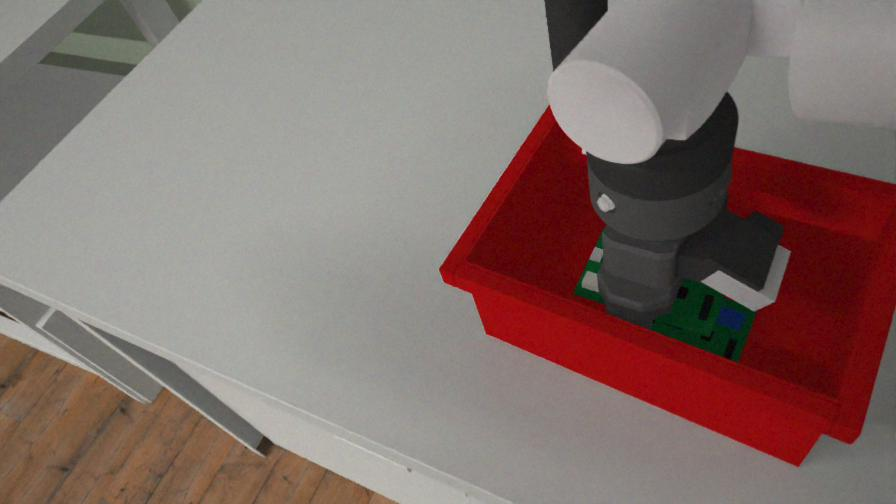

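>>> {"name": "move", "arguments": {
  "target": {"side":"right","x":0.405,"y":0.124,"z":0.881,"quat_wxyz":[0.9998,0,0,-0.02]},
  "min_time_s": 2,
  "cameras": []
}}

>>> {"name": "move", "arguments": {
  "target": {"side":"right","x":0.405,"y":0.124,"z":0.873,"quat_wxyz":[0.9998,0,0,-0.02]},
  "min_time_s": 2,
  "cameras": []
}}

Scene clock: 1465.83 s.
Joint torques (N m): left_arm=[-7.98 -6.37 7.84 3.57 -0.14 0.13 0.37] | right_arm=[-22.5 0.51 -7.11 1.3 0.37 -0.28 0.36]
External joint torques (N m): left_arm=[0.88 0.6 -0.57 -0.53 0.21 -0.1 0.37] | right_arm=[3.67 -1.4 1.88 0.88 0.15 -0.28 0.36]
Motor temperatures (°C): left_arm=[29 31 29 32 37 33 40] | right_arm=[36 33 29 31 46 35 35]
Wrist force (N): left_arm=[-1.6 -1.4 -9.4] | right_arm=[2.1 11.0 -13.6]
Wrist torque (N m): left_arm=[0.03 -0.42 -0.21] | right_arm=[-0.11 0.82 0.53]
Wrist force, peak (N): left_arm=[-1.3 -1.4 -9.5] | right_arm=[1.9 10.9 -14.0]
move: done
base_odometry: x=+2.344 y=+0.486 heading=+0.594
lidar_m: 0.92 0.44 0.41 0.94 3.53 4.24 4.12 1.73 1.24 1.18 0.81 0.96
base_status: not commanded
joint_positions: torso_squat_rad=+0.350 torso_shift_rad=+0.000 torso_pitch_rad=+0.530 torso_yaw_rad=+0.500 left_shoulder_pitch_rad=+1.133 left_shoulder_roll_rad=+1.952 left_shoulder_yaw_rad=+1.543 left_elbow_rad=-1.991 left_forearm_roll_rad=+1.829 left_wrist_pitch_rad=+1.378 left_hand_roll_rad=+0.574 left_gripper_m=+0.000 right_shoulder_pitch_rad=+1.261 right_shoulder_roll_rad=-3.102 right_shoulder_yaw_rad=-1.439 right_elbow_rad=-1.145 right_forearm_roll_rad=-1.569 right_wrist_pitch_rad=+1.295 right_hand_roll_rad=-1.397 right_gripper_m=+0.070 head_pan_rad=+0.000 head_tilt_rad=+0.500
joint_status: all done
wheel_motors_off: 0
motor_effort: left_wheel=-3(4) right_wheel=+0(2)
contact_limits: right_gripper_m 672.5 mA
chest: x=-0.0717 y=-0.0007 z=+1.2051 quat_wxyz=(+0.935, +0.065, +0.254, +0.239) (m; base frame)
left_hand: x=+0.0744 y=+0.4887 z=+1.1710 quat_wxyz=(+0.968, +0.117, +0.038, +0.219) (m; base frame)
right_hand: x=+0.4049 y=+0.1236 z=+0.8819 quat_wxyz=(+1.000, +0.000, +0.000, -0.020) (m; base frame)
right_hand_status: reached (checked arc, planned for 2.0 s): 1 mm and 0.1 deg off.
pictures: none
No camera images: "cameras" was empty.

Scene clock: 1468.17 s.
Joint torques (N m): left_arm=[-7.96 -6.3 7.71 3.59 -0.14 0.16 0.42] | right_arm=[-22.36 0.39 -7.32 1.31 0.41 -0.3 0.36]
External joint torques (N m): left_arm=[0.91 0.66 -0.71 -0.5 0.21 -0.06 0.42] | right_arm=[3.83 -1.52 1.54 0.91 0.19 -0.3 0.36]
Motor temperatures (°C): left_arm=[29 31 29 32 37 33 40] | right_arm=[36 33 29 31 46 35 35]
Wrist force (N): left_arm=[-1.5 -1.1 -9.3] | right_arm=[2.2 10.9 -13.6]
Wrist torque (N m): left_arm=[-0.02 -0.41 -0.22] | right_arm=[-0.08 0.84 0.55]
Wrist force, peak (N): left_arm=[-1.4 -1.2 -9.5] | right_arm=[2.3 10.7 -14.0]
move: done
base_odometry: x=+2.344 y=+0.486 heading=+0.594
lidar_m: 0.92 0.45 0.41 0.95 3.52 4.23 4.12 1.71 1.24 1.18 0.81 0.96
base_status: not commanded
joint_positions: torso_squat_rad=+0.350 torso_shift_rad=+0.000 torso_pitch_rad=+0.530 torso_yaw_rad=+0.500 left_shoulder_pitch_rad=+1.133 left_shoulder_roll_rad=+1.952 left_shoulder_yaw_rad=+1.543 left_elbow_rad=-1.991 left_forearm_roll_rad=+1.829 left_wrist_pitch_rad=+1.378 left_hand_roll_rad=+0.574 left_gripper_m=+0.000 right_shoulder_pitch_rad=+1.276 right_shoulder_roll_rad=-3.112 right_shoulder_yaw_rad=-1.435 right_elbow_rad=-1.125 right_forearm_roll_rad=-1.564 right_wrist_pitch_rad=+1.281 right_hand_roll_rad=-1.389 right_gripper_m=+0.070 head_pan_rad=+0.000 head_tilt_rad=+0.500
joint_status: all done
wheel_motors_off: 0
motor_effort: left_wheel=-1(4) right_wheel=-1(2)
contact_limits: right_gripper_m 672.5 mA
chest: x=-0.0717 y=-0.0007 z=+1.2051 quat_wxyz=(+0.935, +0.065, +0.254, +0.239) (m; base frame)
left_hand: x=+0.0744 y=+0.4887 z=+1.1710 quat_wxyz=(+0.968, +0.117, +0.038, +0.219) (m; base frame)
right_hand: x=+0.4051 y=+0.1239 z=+0.8736 quat_wxyz=(+1.000, +0.000, +0.000, -0.020) (m; base frame)
right_hand_status: reached (checked arc, planned for 2.0 s): 1 mm and 0.1 deg off.
pictures: none
No camera images: "cameras" was empty.

>>> {"name": "move", "arguments": {
  "target": {"side":"right","x":0.405,"y":0.124,"z":0.866,"quat_wxyz":[0.9998,0,0,-0.02]},
  "min_time_s": 2,
  "cameras": []
}}

Scene clock: 1473.63 s.
Joint torques (N m): left_arm=[-8.21 -6.2 7.79 3.61 -0.13 0.06 0.38] | right_arm=[-22.41 0.54 -6.96 1.25 0.3 -0.28 0.38]
External joint torques (N m): left_arm=[0.65 0.76 -0.63 -0.48 0.22 -0.16 0.37] | right_arm=[3.78 -1.37 1.78 0.87 0.09 -0.28 0.38]
Motor temperatures (°C): left_arm=[29 31 29 32 37 33 40] | right_arm=[36 33 29 31 46 35 35]
Wrist force (N): left_arm=[-1.6 -1.1 -9.2] | right_arm=[2.4 10.9 -13.4]
Wrist torque (N m): left_arm=[0.00 -0.41 -0.23] | right_arm=[-0.10 0.86 0.52]
Wrist force, peak (N): left_arm=[-1.7 -1.0 -9.6] | right_arm=[2.0 11.1 -13.8]
move: done
base_odometry: x=+2.344 y=+0.486 heading=+0.594
lidar_m: 0.91 0.46 0.42 0.95 3.52 4.23 4.13 1.73 1.23 1.18 0.81 0.96
base_status: not commanded
joint_positions: torso_squat_rad=+0.350 torso_shift_rad=+0.000 torso_pitch_rad=+0.530 torso_yaw_rad=+0.500 left_shoulder_pitch_rad=+1.133 left_shoulder_roll_rad=+1.952 left_shoulder_yaw_rad=+1.543 left_elbow_rad=-1.991 left_forearm_roll_rad=+1.829 left_wrist_pitch_rad=+1.378 left_hand_roll_rad=+0.574 left_gripper_m=+0.000 right_shoulder_pitch_rad=+1.290 right_shoulder_roll_rad=-3.121 right_shoulder_yaw_rad=-1.432 right_elbow_rad=-1.109 right_forearm_roll_rad=-1.560 right_wrist_pitch_rad=+1.268 right_hand_roll_rad=-1.383 right_gripper_m=+0.070 head_pan_rad=+0.000 head_tilt_rad=+0.500
joint_status: all done
wheel_motors_off: 0
motor_effort: left_wheel=-3(4) right_wheel=+0(2)
contact_limits: right_gripper_m 672.5 mA
chest: x=-0.0717 y=-0.0007 z=+1.2051 quat_wxyz=(+0.935, +0.065, +0.254, +0.239) (m; base frame)
left_hand: x=+0.0744 y=+0.4887 z=+1.1710 quat_wxyz=(+0.968, +0.117, +0.038, +0.219) (m; base frame)
right_hand: x=+0.4052 y=+0.1240 z=+0.8666 quat_wxyz=(+1.000, +0.000, +0.000, -0.020) (m; base frame)
right_hand_status: reached (checked arc, planned for 2.0 s): 1 mm and 0.1 deg off.
pictures: none
No camera images: "cameras" was empty.

>>> {"name": "move", "arguments": {
  "target": {"side":"right","x":0.405,"y":0.124,"z":0.859,"quat_wxyz":[0.9998,0,0,-0.02]},
  "min_time_s": 2,
  "cameras": []
}}

Scene clock: 1478.80 s.
Joint torques (N m): left_arm=[-8.12 -6.01 7.94 3.64 -0.14 0.14 0.41] | right_arm=[-22.46 0.67 -6.79 1.39 0.36 -0.33 0.4]
External joint torques (N m): left_arm=[0.75 0.96 -0.48 -0.45 0.21 -0.09 0.41] | right_arm=[3.73 -1.23 1.84 1.03 0.15 -0.33 0.39]
Motor temperatures (°C): left_arm=[29 31 29 32 37 33 40] | right_arm=[36 33 29 31 46 35 35]
Wrist force (N): left_arm=[-1.3 -1.2 -9.0] | right_arm=[2.3 11.1 -13.8]
Wrist torque (N m): left_arm=[0.01 -0.38 -0.23] | right_arm=[-0.10 0.83 0.54]
Wrist force, peak (N): left_arm=[-1.8 -1.0 -9.5] | right_arm=[2.3 11.1 -13.8]
move: done
base_odometry: x=+2.344 y=+0.486 heading=+0.594
lidar_m: 0.92 0.46 0.42 0.94 3.53 4.23 4.13 1.72 1.23 1.19 0.81 0.95
base_status: not commanded
joint_positions: torso_squat_rad=+0.350 torso_shift_rad=+0.000 torso_pitch_rad=+0.530 torso_yaw_rad=+0.500 left_shoulder_pitch_rad=+1.133 left_shoulder_roll_rad=+1.952 left_shoulder_yaw_rad=+1.543 left_elbow_rad=-1.991 left_forearm_roll_rad=+1.829 left_wrist_pitch_rad=+1.378 left_hand_roll_rad=+0.574 left_gripper_m=+0.000 right_shoulder_pitch_rad=+1.303 right_shoulder_roll_rad=-3.129 right_shoulder_yaw_rad=-1.429 right_elbow_rad=-1.092 right_forearm_roll_rad=-1.555 right_wrist_pitch_rad=+1.256 right_hand_roll_rad=-1.376 right_gripper_m=+0.070 head_pan_rad=+0.000 head_tilt_rad=+0.500
joint_status: all done
wheel_motors_off: 0
motor_effort: left_wheel=-3(4) right_wheel=+1(2)
contact_limits: right_gripper_m 672.5 mA
chest: x=-0.0717 y=-0.0007 z=+1.2051 quat_wxyz=(+0.935, +0.065, +0.254, +0.239) (m; base frame)
left_hand: x=+0.0744 y=+0.4887 z=+1.1710 quat_wxyz=(+0.968, +0.117, +0.038, +0.219) (m; base frame)
right_hand: x=+0.4052 y=+0.1240 z=+0.8596 quat_wxyz=(+1.000, +0.000, +0.000, -0.020) (m; base frame)
right_hand_status: reached (checked arc, planned for 2.0 s): 1 mm and 0.1 deg off.
pictures: none
No camera images: "cameras" was empty.

>>> {"name": "move", "arguments": {
  "target": {"side":"right","x":0.405,"y":0.124,"z":0.853,"quat_wxyz":[0.9998,0,0,-0.02]},
  "min_time_s": 2,
  "cameras": []
}}

Scene clock: 1484.90 s.
Joint torques (N m): left_arm=[-8.17 -6.14 7.99 3.68 -0.14 0.1 0.4] | right_arm=[-7.77 -0.63 -0.38 2.31 1.38 -3.12 0.5]
External joint torques (N m): left_arm=[0.7 0.8 -0.43 -0.42 0.21 -0.12 0.4] | right_arm=[18.47 -2.54 8.16 1.94 1.16 -3.11 0.51]
Motor temperatures (°C): left_arm=[29 31 29 32 37 33 40] | right_arm=[36 33 29 31 46 35 35]
Wrist force (N): left_arm=[-1.7 -1.1 -9.1] | right_arm=[-5.8 1.2 29.6]
Wrist torque (N m): left_arm=[-0.01 -0.42 -0.22] | right_arm=[-0.26 0.68 0.38]
Wrist force, peak (N): left_arm=[-1.5 -1.4 -9.4] | right_arm=[-6.4 0.9 31.7]
move: done
base_odometry: x=+2.344 y=+0.486 heading=+0.594
lidar_m: 0.92 0.45 0.42 0.94 3.53 4.23 4.12 1.73 1.24 1.18 0.81 0.96
base_status: not commanded
joint_positions: torso_squat_rad=+0.350 torso_shift_rad=-0.001 torso_pitch_rad=+0.528 torso_yaw_rad=+0.500 left_shoulder_pitch_rad=+1.133 left_shoulder_roll_rad=+1.952 left_shoulder_yaw_rad=+1.543 left_elbow_rad=-1.991 left_forearm_roll_rad=+1.829 left_wrist_pitch_rad=+1.378 left_hand_roll_rad=+0.574 left_gripper_m=+0.000 right_shoulder_pitch_rad=+1.311 right_shoulder_roll_rad=-3.136 right_shoulder_yaw_rad=-1.427 right_elbow_rad=-1.077 right_forearm_roll_rad=-1.552 right_wrist_pitch_rad=+1.246 right_hand_roll_rad=-1.370 right_gripper_m=+0.070 head_pan_rad=+0.000 head_tilt_rad=+0.500
joint_status: all done
wheel_motors_off: 0
motor_effort: left_wheel=-3(4) right_wheel=+1(3)
contact_limits: right_gripper_m 672.5 mA
chest: x=-0.0725 y=-0.0009 z=+1.2053 quat_wxyz=(+0.935, +0.065, +0.253, +0.239) (m; base frame)
left_hand: x=+0.0737 y=+0.4885 z=+1.1716 quat_wxyz=(+0.968, +0.117, +0.038, +0.219) (m; base frame)
right_hand: x=+0.4059 y=+0.1249 z=+0.8566 quat_wxyz=(+1.000, +0.002, -0.002, -0.020) (m; base frame)
right_hand_status: reached (checked arc, planned for 2.0 s): 4 mm and 0.3 deg off.
pictures: none
No camera images: "cameras" was empty.

Contact at the floor height. Back off slightly and release.

>>> {"name": "move", "arguments": {
  "target": {"side":"right","x":0.405,"y":0.124,"z":0.857,"quat_wxyz":[0.9998,0,0,-0.02]},
  "cameras": []
}}

>>> {"name": "move", "arguments": {
  "joints": {"right_gripper_m":0.088},
  "cameras": []
}}

>>> {"name": "move", "arguments": {
  "target": {"side":"right","x":0.405,"y":0.122,"z":0.92,"quat_wxyz":[0.9998,0,0,-0.02]},
  "min_time_s": 2.5,
  "cameras": []
}}

>>> {"name": "move", "arguments": {
  "target": {"side":"right","x":0.39,"y":0.1,"z":1.07,"quat_wxyz":[0.9998,0,0,-0.02]},
  "min_time_s": 2.5,
  "cameras": ["head_camera"]
}}

Scene clock: 1494.30 s.
Joint torques (N m): left_arm=[-8.06 -6.1 7.89 3.6 -0.09 0.11 0.39] | right_arm=[-15.99 0.99 -4.41 0.88 0.03 -0.34 0.37]
External joint torques (N m): left_arm=[0.8 0.85 -0.53 -0.5 0.26 -0.12 0.38] | right_arm=[10.25 -0.91 4.13 0.52 -0.19 -0.28 0.37]
Motor temperatures (°C): left_arm=[29 31 29 32 37 33 40] | right_arm=[36 33 29 31 46 35 35]
Wrist force (N): left_arm=[-1.5 -1.3 -9.2] | right_arm=[0.5 10.2 2.1]
Wrist torque (N m): left_arm=[0.01 -0.39 -0.23] | right_arm=[-0.03 0.23 0.50]
Wrist force, peak (N): left_arm=[-1.6 -1.1 -9.4] | right_arm=[-6.1 1.2 30.9]
move: done
base_odometry: x=+2.344 y=+0.486 heading=+0.594
lidar_m: 0.92 0.45 0.42 0.94 3.52 4.23 4.13 1.71 1.24 1.18 0.81 0.96
base_status: not commanded
joint_positions: torso_squat_rad=+0.350 torso_shift_rad=+0.000 torso_pitch_rad=+0.529 torso_yaw_rad=+0.500 left_shoulder_pitch_rad=+1.133 left_shoulder_roll_rad=+1.952 left_shoulder_yaw_rad=+1.543 left_elbow_rad=-1.991 left_forearm_roll_rad=+1.829 left_wrist_pitch_rad=+1.378 left_hand_roll_rad=+0.574 left_gripper_m=+0.000 right_shoulder_pitch_rad=+1.308 right_shoulder_roll_rad=-3.136 right_shoulder_yaw_rad=-1.429 right_elbow_rad=-1.077 right_forearm_roll_rad=-1.556 right_wrist_pitch_rad=+1.252 right_hand_roll_rad=-1.368 right_gripper_m=+0.070 head_pan_rad=+0.000 head_tilt_rad=+0.500
joint_status: all done
wheel_motors_off: 0
motor_effort: left_wheel=-1(3) right_wheel=+3(5)
contact_limits: right_gripper_m 672.5 mA
chest: x=-0.0721 y=-0.0008 z=+1.2052 quat_wxyz=(+0.935, +0.065, +0.253, +0.239) (m; base frame)
left_hand: x=+0.0740 y=+0.4886 z=+1.1713 quat_wxyz=(+0.968, +0.117, +0.038, +0.219) (m; base frame)
right_hand: x=+0.4059 y=+0.1248 z=+0.8579 quat_wxyz=(+1.000, +0.001, +0.000, -0.020) (m; base frame)
right_hand_status: reached (checked arc, planned for 0.1 s): 1 mm and 0.1 deg off.
pictures: none
No camera images: "cameras" was empty.

Scene clock: 1494.97 s.
Joint torques (N m): left_arm=[-8.11 -6.22 8.01 3.6 -0.06 0.14 0.41] | right_arm=[-16.77 2.17 -4.14 1.35 0.33 -0.36 0.36]
External joint torques (N m): left_arm=[0.76 0.73 -0.4 -0.5 0.29 -0.08 0.4] | right_arm=[9.47 0.27 4.4 0.98 0.12 -0.36 0.36]
Motor temperatures (°C): left_arm=[29 31 29 32 37 33 40] | right_arm=[36 33 29 31 46 35 35]
Wrist force (N): left_arm=[-1.8 -1.3 -9.1] | right_arm=[1.0 10.2 3.9]
Wrist torque (N m): left_arm=[0.02 -0.43 -0.22] | right_arm=[-0.01 0.85 0.53]
Wrist force, peak (N): left_arm=[-1.6 -1.0 -9.4] | right_arm=[-3.5 9.9 5.6]
move: done
base_odometry: x=+2.344 y=+0.486 heading=+0.594
lidar_m: 0.92 0.45 0.42 0.93 3.53 4.22 4.13 1.72 1.24 1.18 0.82 0.96
base_status: not commanded
joint_positions: torso_squat_rad=+0.350 torso_shift_rad=+0.000 torso_pitch_rad=+0.529 torso_yaw_rad=+0.500 left_shoulder_pitch_rad=+1.133 left_shoulder_roll_rad=+1.952 left_shoulder_yaw_rad=+1.543 left_elbow_rad=-1.991 left_forearm_roll_rad=+1.829 left_wrist_pitch_rad=+1.378 left_hand_roll_rad=+0.574 left_gripper_m=+0.000 right_shoulder_pitch_rad=+1.308 right_shoulder_roll_rad=-3.136 right_shoulder_yaw_rad=-1.429 right_elbow_rad=-1.077 right_forearm_roll_rad=-1.556 right_wrist_pitch_rad=+1.252 right_hand_roll_rad=-1.368 right_gripper_m=+0.088 head_pan_rad=+0.000 head_tilt_rad=+0.500
joint_status: all done
wheel_motors_off: 0
motor_effort: left_wheel=-1(3) right_wheel=+3(4)
contact_limits: right_gripper_m 672.5 mA
chest: x=-0.0721 y=-0.0008 z=+1.2052 quat_wxyz=(+0.935, +0.065, +0.253, +0.239) (m; base frame)
left_hand: x=+0.0740 y=+0.4886 z=+1.1713 quat_wxyz=(+0.968, +0.117, +0.038, +0.219) (m; base frame)
right_hand: x=+0.4057 y=+0.1249 z=+0.8578 quat_wxyz=(+1.000, +0.001, +0.000, -0.020) (m; base frame)
pictures: none
No camera images: "cameras" was empty.

Scene clock: 1497.80 s.
Joint torques (N m): left_arm=[-8.14 -6.15 7.9 3.67 -0.08 0.05 0.41] | right_arm=[-25.36 4.19 -10.28 -0.01 -0.37 0.23 -0.41]
External joint torques (N m): left_arm=[0.72 0.81 -0.51 -0.42 0.27 -0.17 0.4] | right_arm=[0.76 2.32 -0.87 -0.59 -0.58 0.22 -0.41]
Motor temperatures (°C): left_arm=[29 31 29 32 37 33 40] | right_arm=[36 33 29 31 46 35 35]
Wrist force (N): left_arm=[-1.6 -1.3 -9.4] | right_arm=[2.1 10.7 -13.3]
Wrist torque (N m): left_arm=[0.02 -0.41 -0.23] | right_arm=[-0.06 0.83 0.54]
Wrist force, peak (N): left_arm=[-1.6 -1.3 -9.4] | right_arm=[2.3 11.0 -13.5]
move: done
base_odometry: x=+2.344 y=+0.486 heading=+0.594
lidar_m: 0.92 0.44 0.41 0.94 3.52 4.22 4.12 1.72 1.24 1.18 0.81 0.96
base_status: not commanded
joint_positions: torso_squat_rad=+0.350 torso_shift_rad=+0.000 torso_pitch_rad=+0.530 torso_yaw_rad=+0.500 left_shoulder_pitch_rad=+1.133 left_shoulder_roll_rad=+1.952 left_shoulder_yaw_rad=+1.543 left_elbow_rad=-1.991 left_forearm_roll_rad=+1.829 left_wrist_pitch_rad=+1.378 left_hand_roll_rad=+0.574 left_gripper_m=+0.000 right_shoulder_pitch_rad=+1.193 right_shoulder_roll_rad=-3.067 right_shoulder_yaw_rad=-1.462 right_elbow_rad=-1.203 right_forearm_roll_rad=-1.601 right_wrist_pitch_rad=+1.365 right_hand_roll_rad=-1.414 right_gripper_m=+0.088 head_pan_rad=+0.000 head_tilt_rad=+0.500
joint_status: all done
wheel_motors_off: 0
motor_effort: left_wheel=-3(3) right_wheel=+2(3)
contact_limits: right_gripper_m 672.5 mA
chest: x=-0.0718 y=-0.0008 z=+1.2051 quat_wxyz=(+0.935, +0.065, +0.253, +0.239) (m; base frame)
left_hand: x=+0.0743 y=+0.4886 z=+1.1711 quat_wxyz=(+0.968, +0.117, +0.038, +0.219) (m; base frame)
right_hand: x=+0.4051 y=+0.1222 z=+0.9194 quat_wxyz=(+1.000, +0.000, +0.000, -0.020) (m; base frame)
right_hand_status: reached (checked arc, planned for 2.5 s): 1 mm and 0.1 deg off.
pictures: none
No camera images: "cameras" was empty.

Scene clock: 1500.63 s.
Joint torques (N m): left_arm=[-7.9 -6.23 7.94 3.53 -0.13 0.16 0.39] | right_arm=[-23.69 3.17 -10.63 0.89 -0.36 0.14 -0.28]
External joint torques (N m): left_arm=[0.96 0.73 -0.48 -0.57 0.22 -0.07 0.39] | right_arm=[0.83 2.11 -0.54 -0.65 -0.57 0.14 -0.28]
Motor temperatures (°C): left_arm=[29 31 29 32 37 33 40] | right_arm=[36 33 29 31 46 35 35]
Wrist force (N): left_arm=[-1.4 -1.1 -9.1] | right_arm=[2.1 11.0 -13.3]
Wrist torque (N m): left_arm=[-0.01 -0.40 -0.22] | right_arm=[-0.08 0.80 0.52]
Wrist force, peak (N): left_arm=[-1.6 -1.2 -9.6] | right_arm=[2.3 10.9 -13.6]
move: done
base_odometry: x=+2.344 y=+0.486 heading=+0.594
lidar_m: 0.92 0.45 0.42 0.94 3.53 4.23 4.13 1.73 1.23 1.17 0.81 0.96
base_status: not commanded
joint_positions: torso_squat_rad=+0.350 torso_shift_rad=+0.000 torso_pitch_rad=+0.530 torso_yaw_rad=+0.500 left_shoulder_pitch_rad=+1.133 left_shoulder_roll_rad=+1.952 left_shoulder_yaw_rad=+1.543 left_elbow_rad=-1.991 left_forearm_roll_rad=+1.829 left_wrist_pitch_rad=+1.378 left_hand_roll_rad=+0.574 left_gripper_m=+0.000 right_shoulder_pitch_rad=+0.921 right_shoulder_roll_rad=-2.942 right_shoulder_yaw_rad=-1.568 right_elbow_rad=-1.384 right_forearm_roll_rad=-1.757 right_wrist_pitch_rad=+1.645 right_hand_roll_rad=-1.486 right_gripper_m=+0.088 head_pan_rad=+0.000 head_tilt_rad=+0.500
joint_status: all done
wheel_motors_off: 0
motor_effort: left_wheel=-1(3) right_wheel=+1(4)
contact_limits: right_gripper_m 672.5 mA
chest: x=-0.0718 y=-0.0008 z=+1.2051 quat_wxyz=(+0.935, +0.065, +0.253, +0.239) (m; base frame)
left_hand: x=+0.0743 y=+0.4886 z=+1.1711 quat_wxyz=(+0.968, +0.117, +0.038, +0.219) (m; base frame)
right_hand: x=+0.3900 y=+0.1001 z=+1.0699 quat_wxyz=(+1.000, +0.000, +0.000, -0.020) (m; base frame)
right_hand_status: reached (checked arc, planned for 2.5 s): 0 mm and 0.0 deg off.
pictures: head_camera
camera_calibration:
head_camera: T_world_to_cam=[[0.446112, -0.871248, -0.204723, 0.266275], [-0.76813, -0.255338, -0.587179, 0.899926], [0.459305, 0.419201, -0.783141, 0.985188], [0, 0, 0, 1]] pos_world=[0.119971, 0.0487849, 1.35447]

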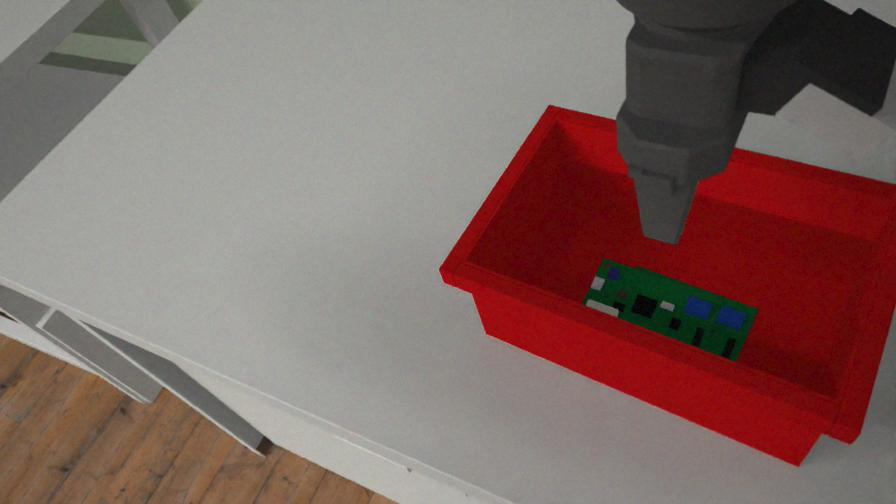

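Both boards are in the red tote.

>>> {"name": "finished_scene", "arguments": {
  "scene": 2
}}

The scene is finished: the task was done.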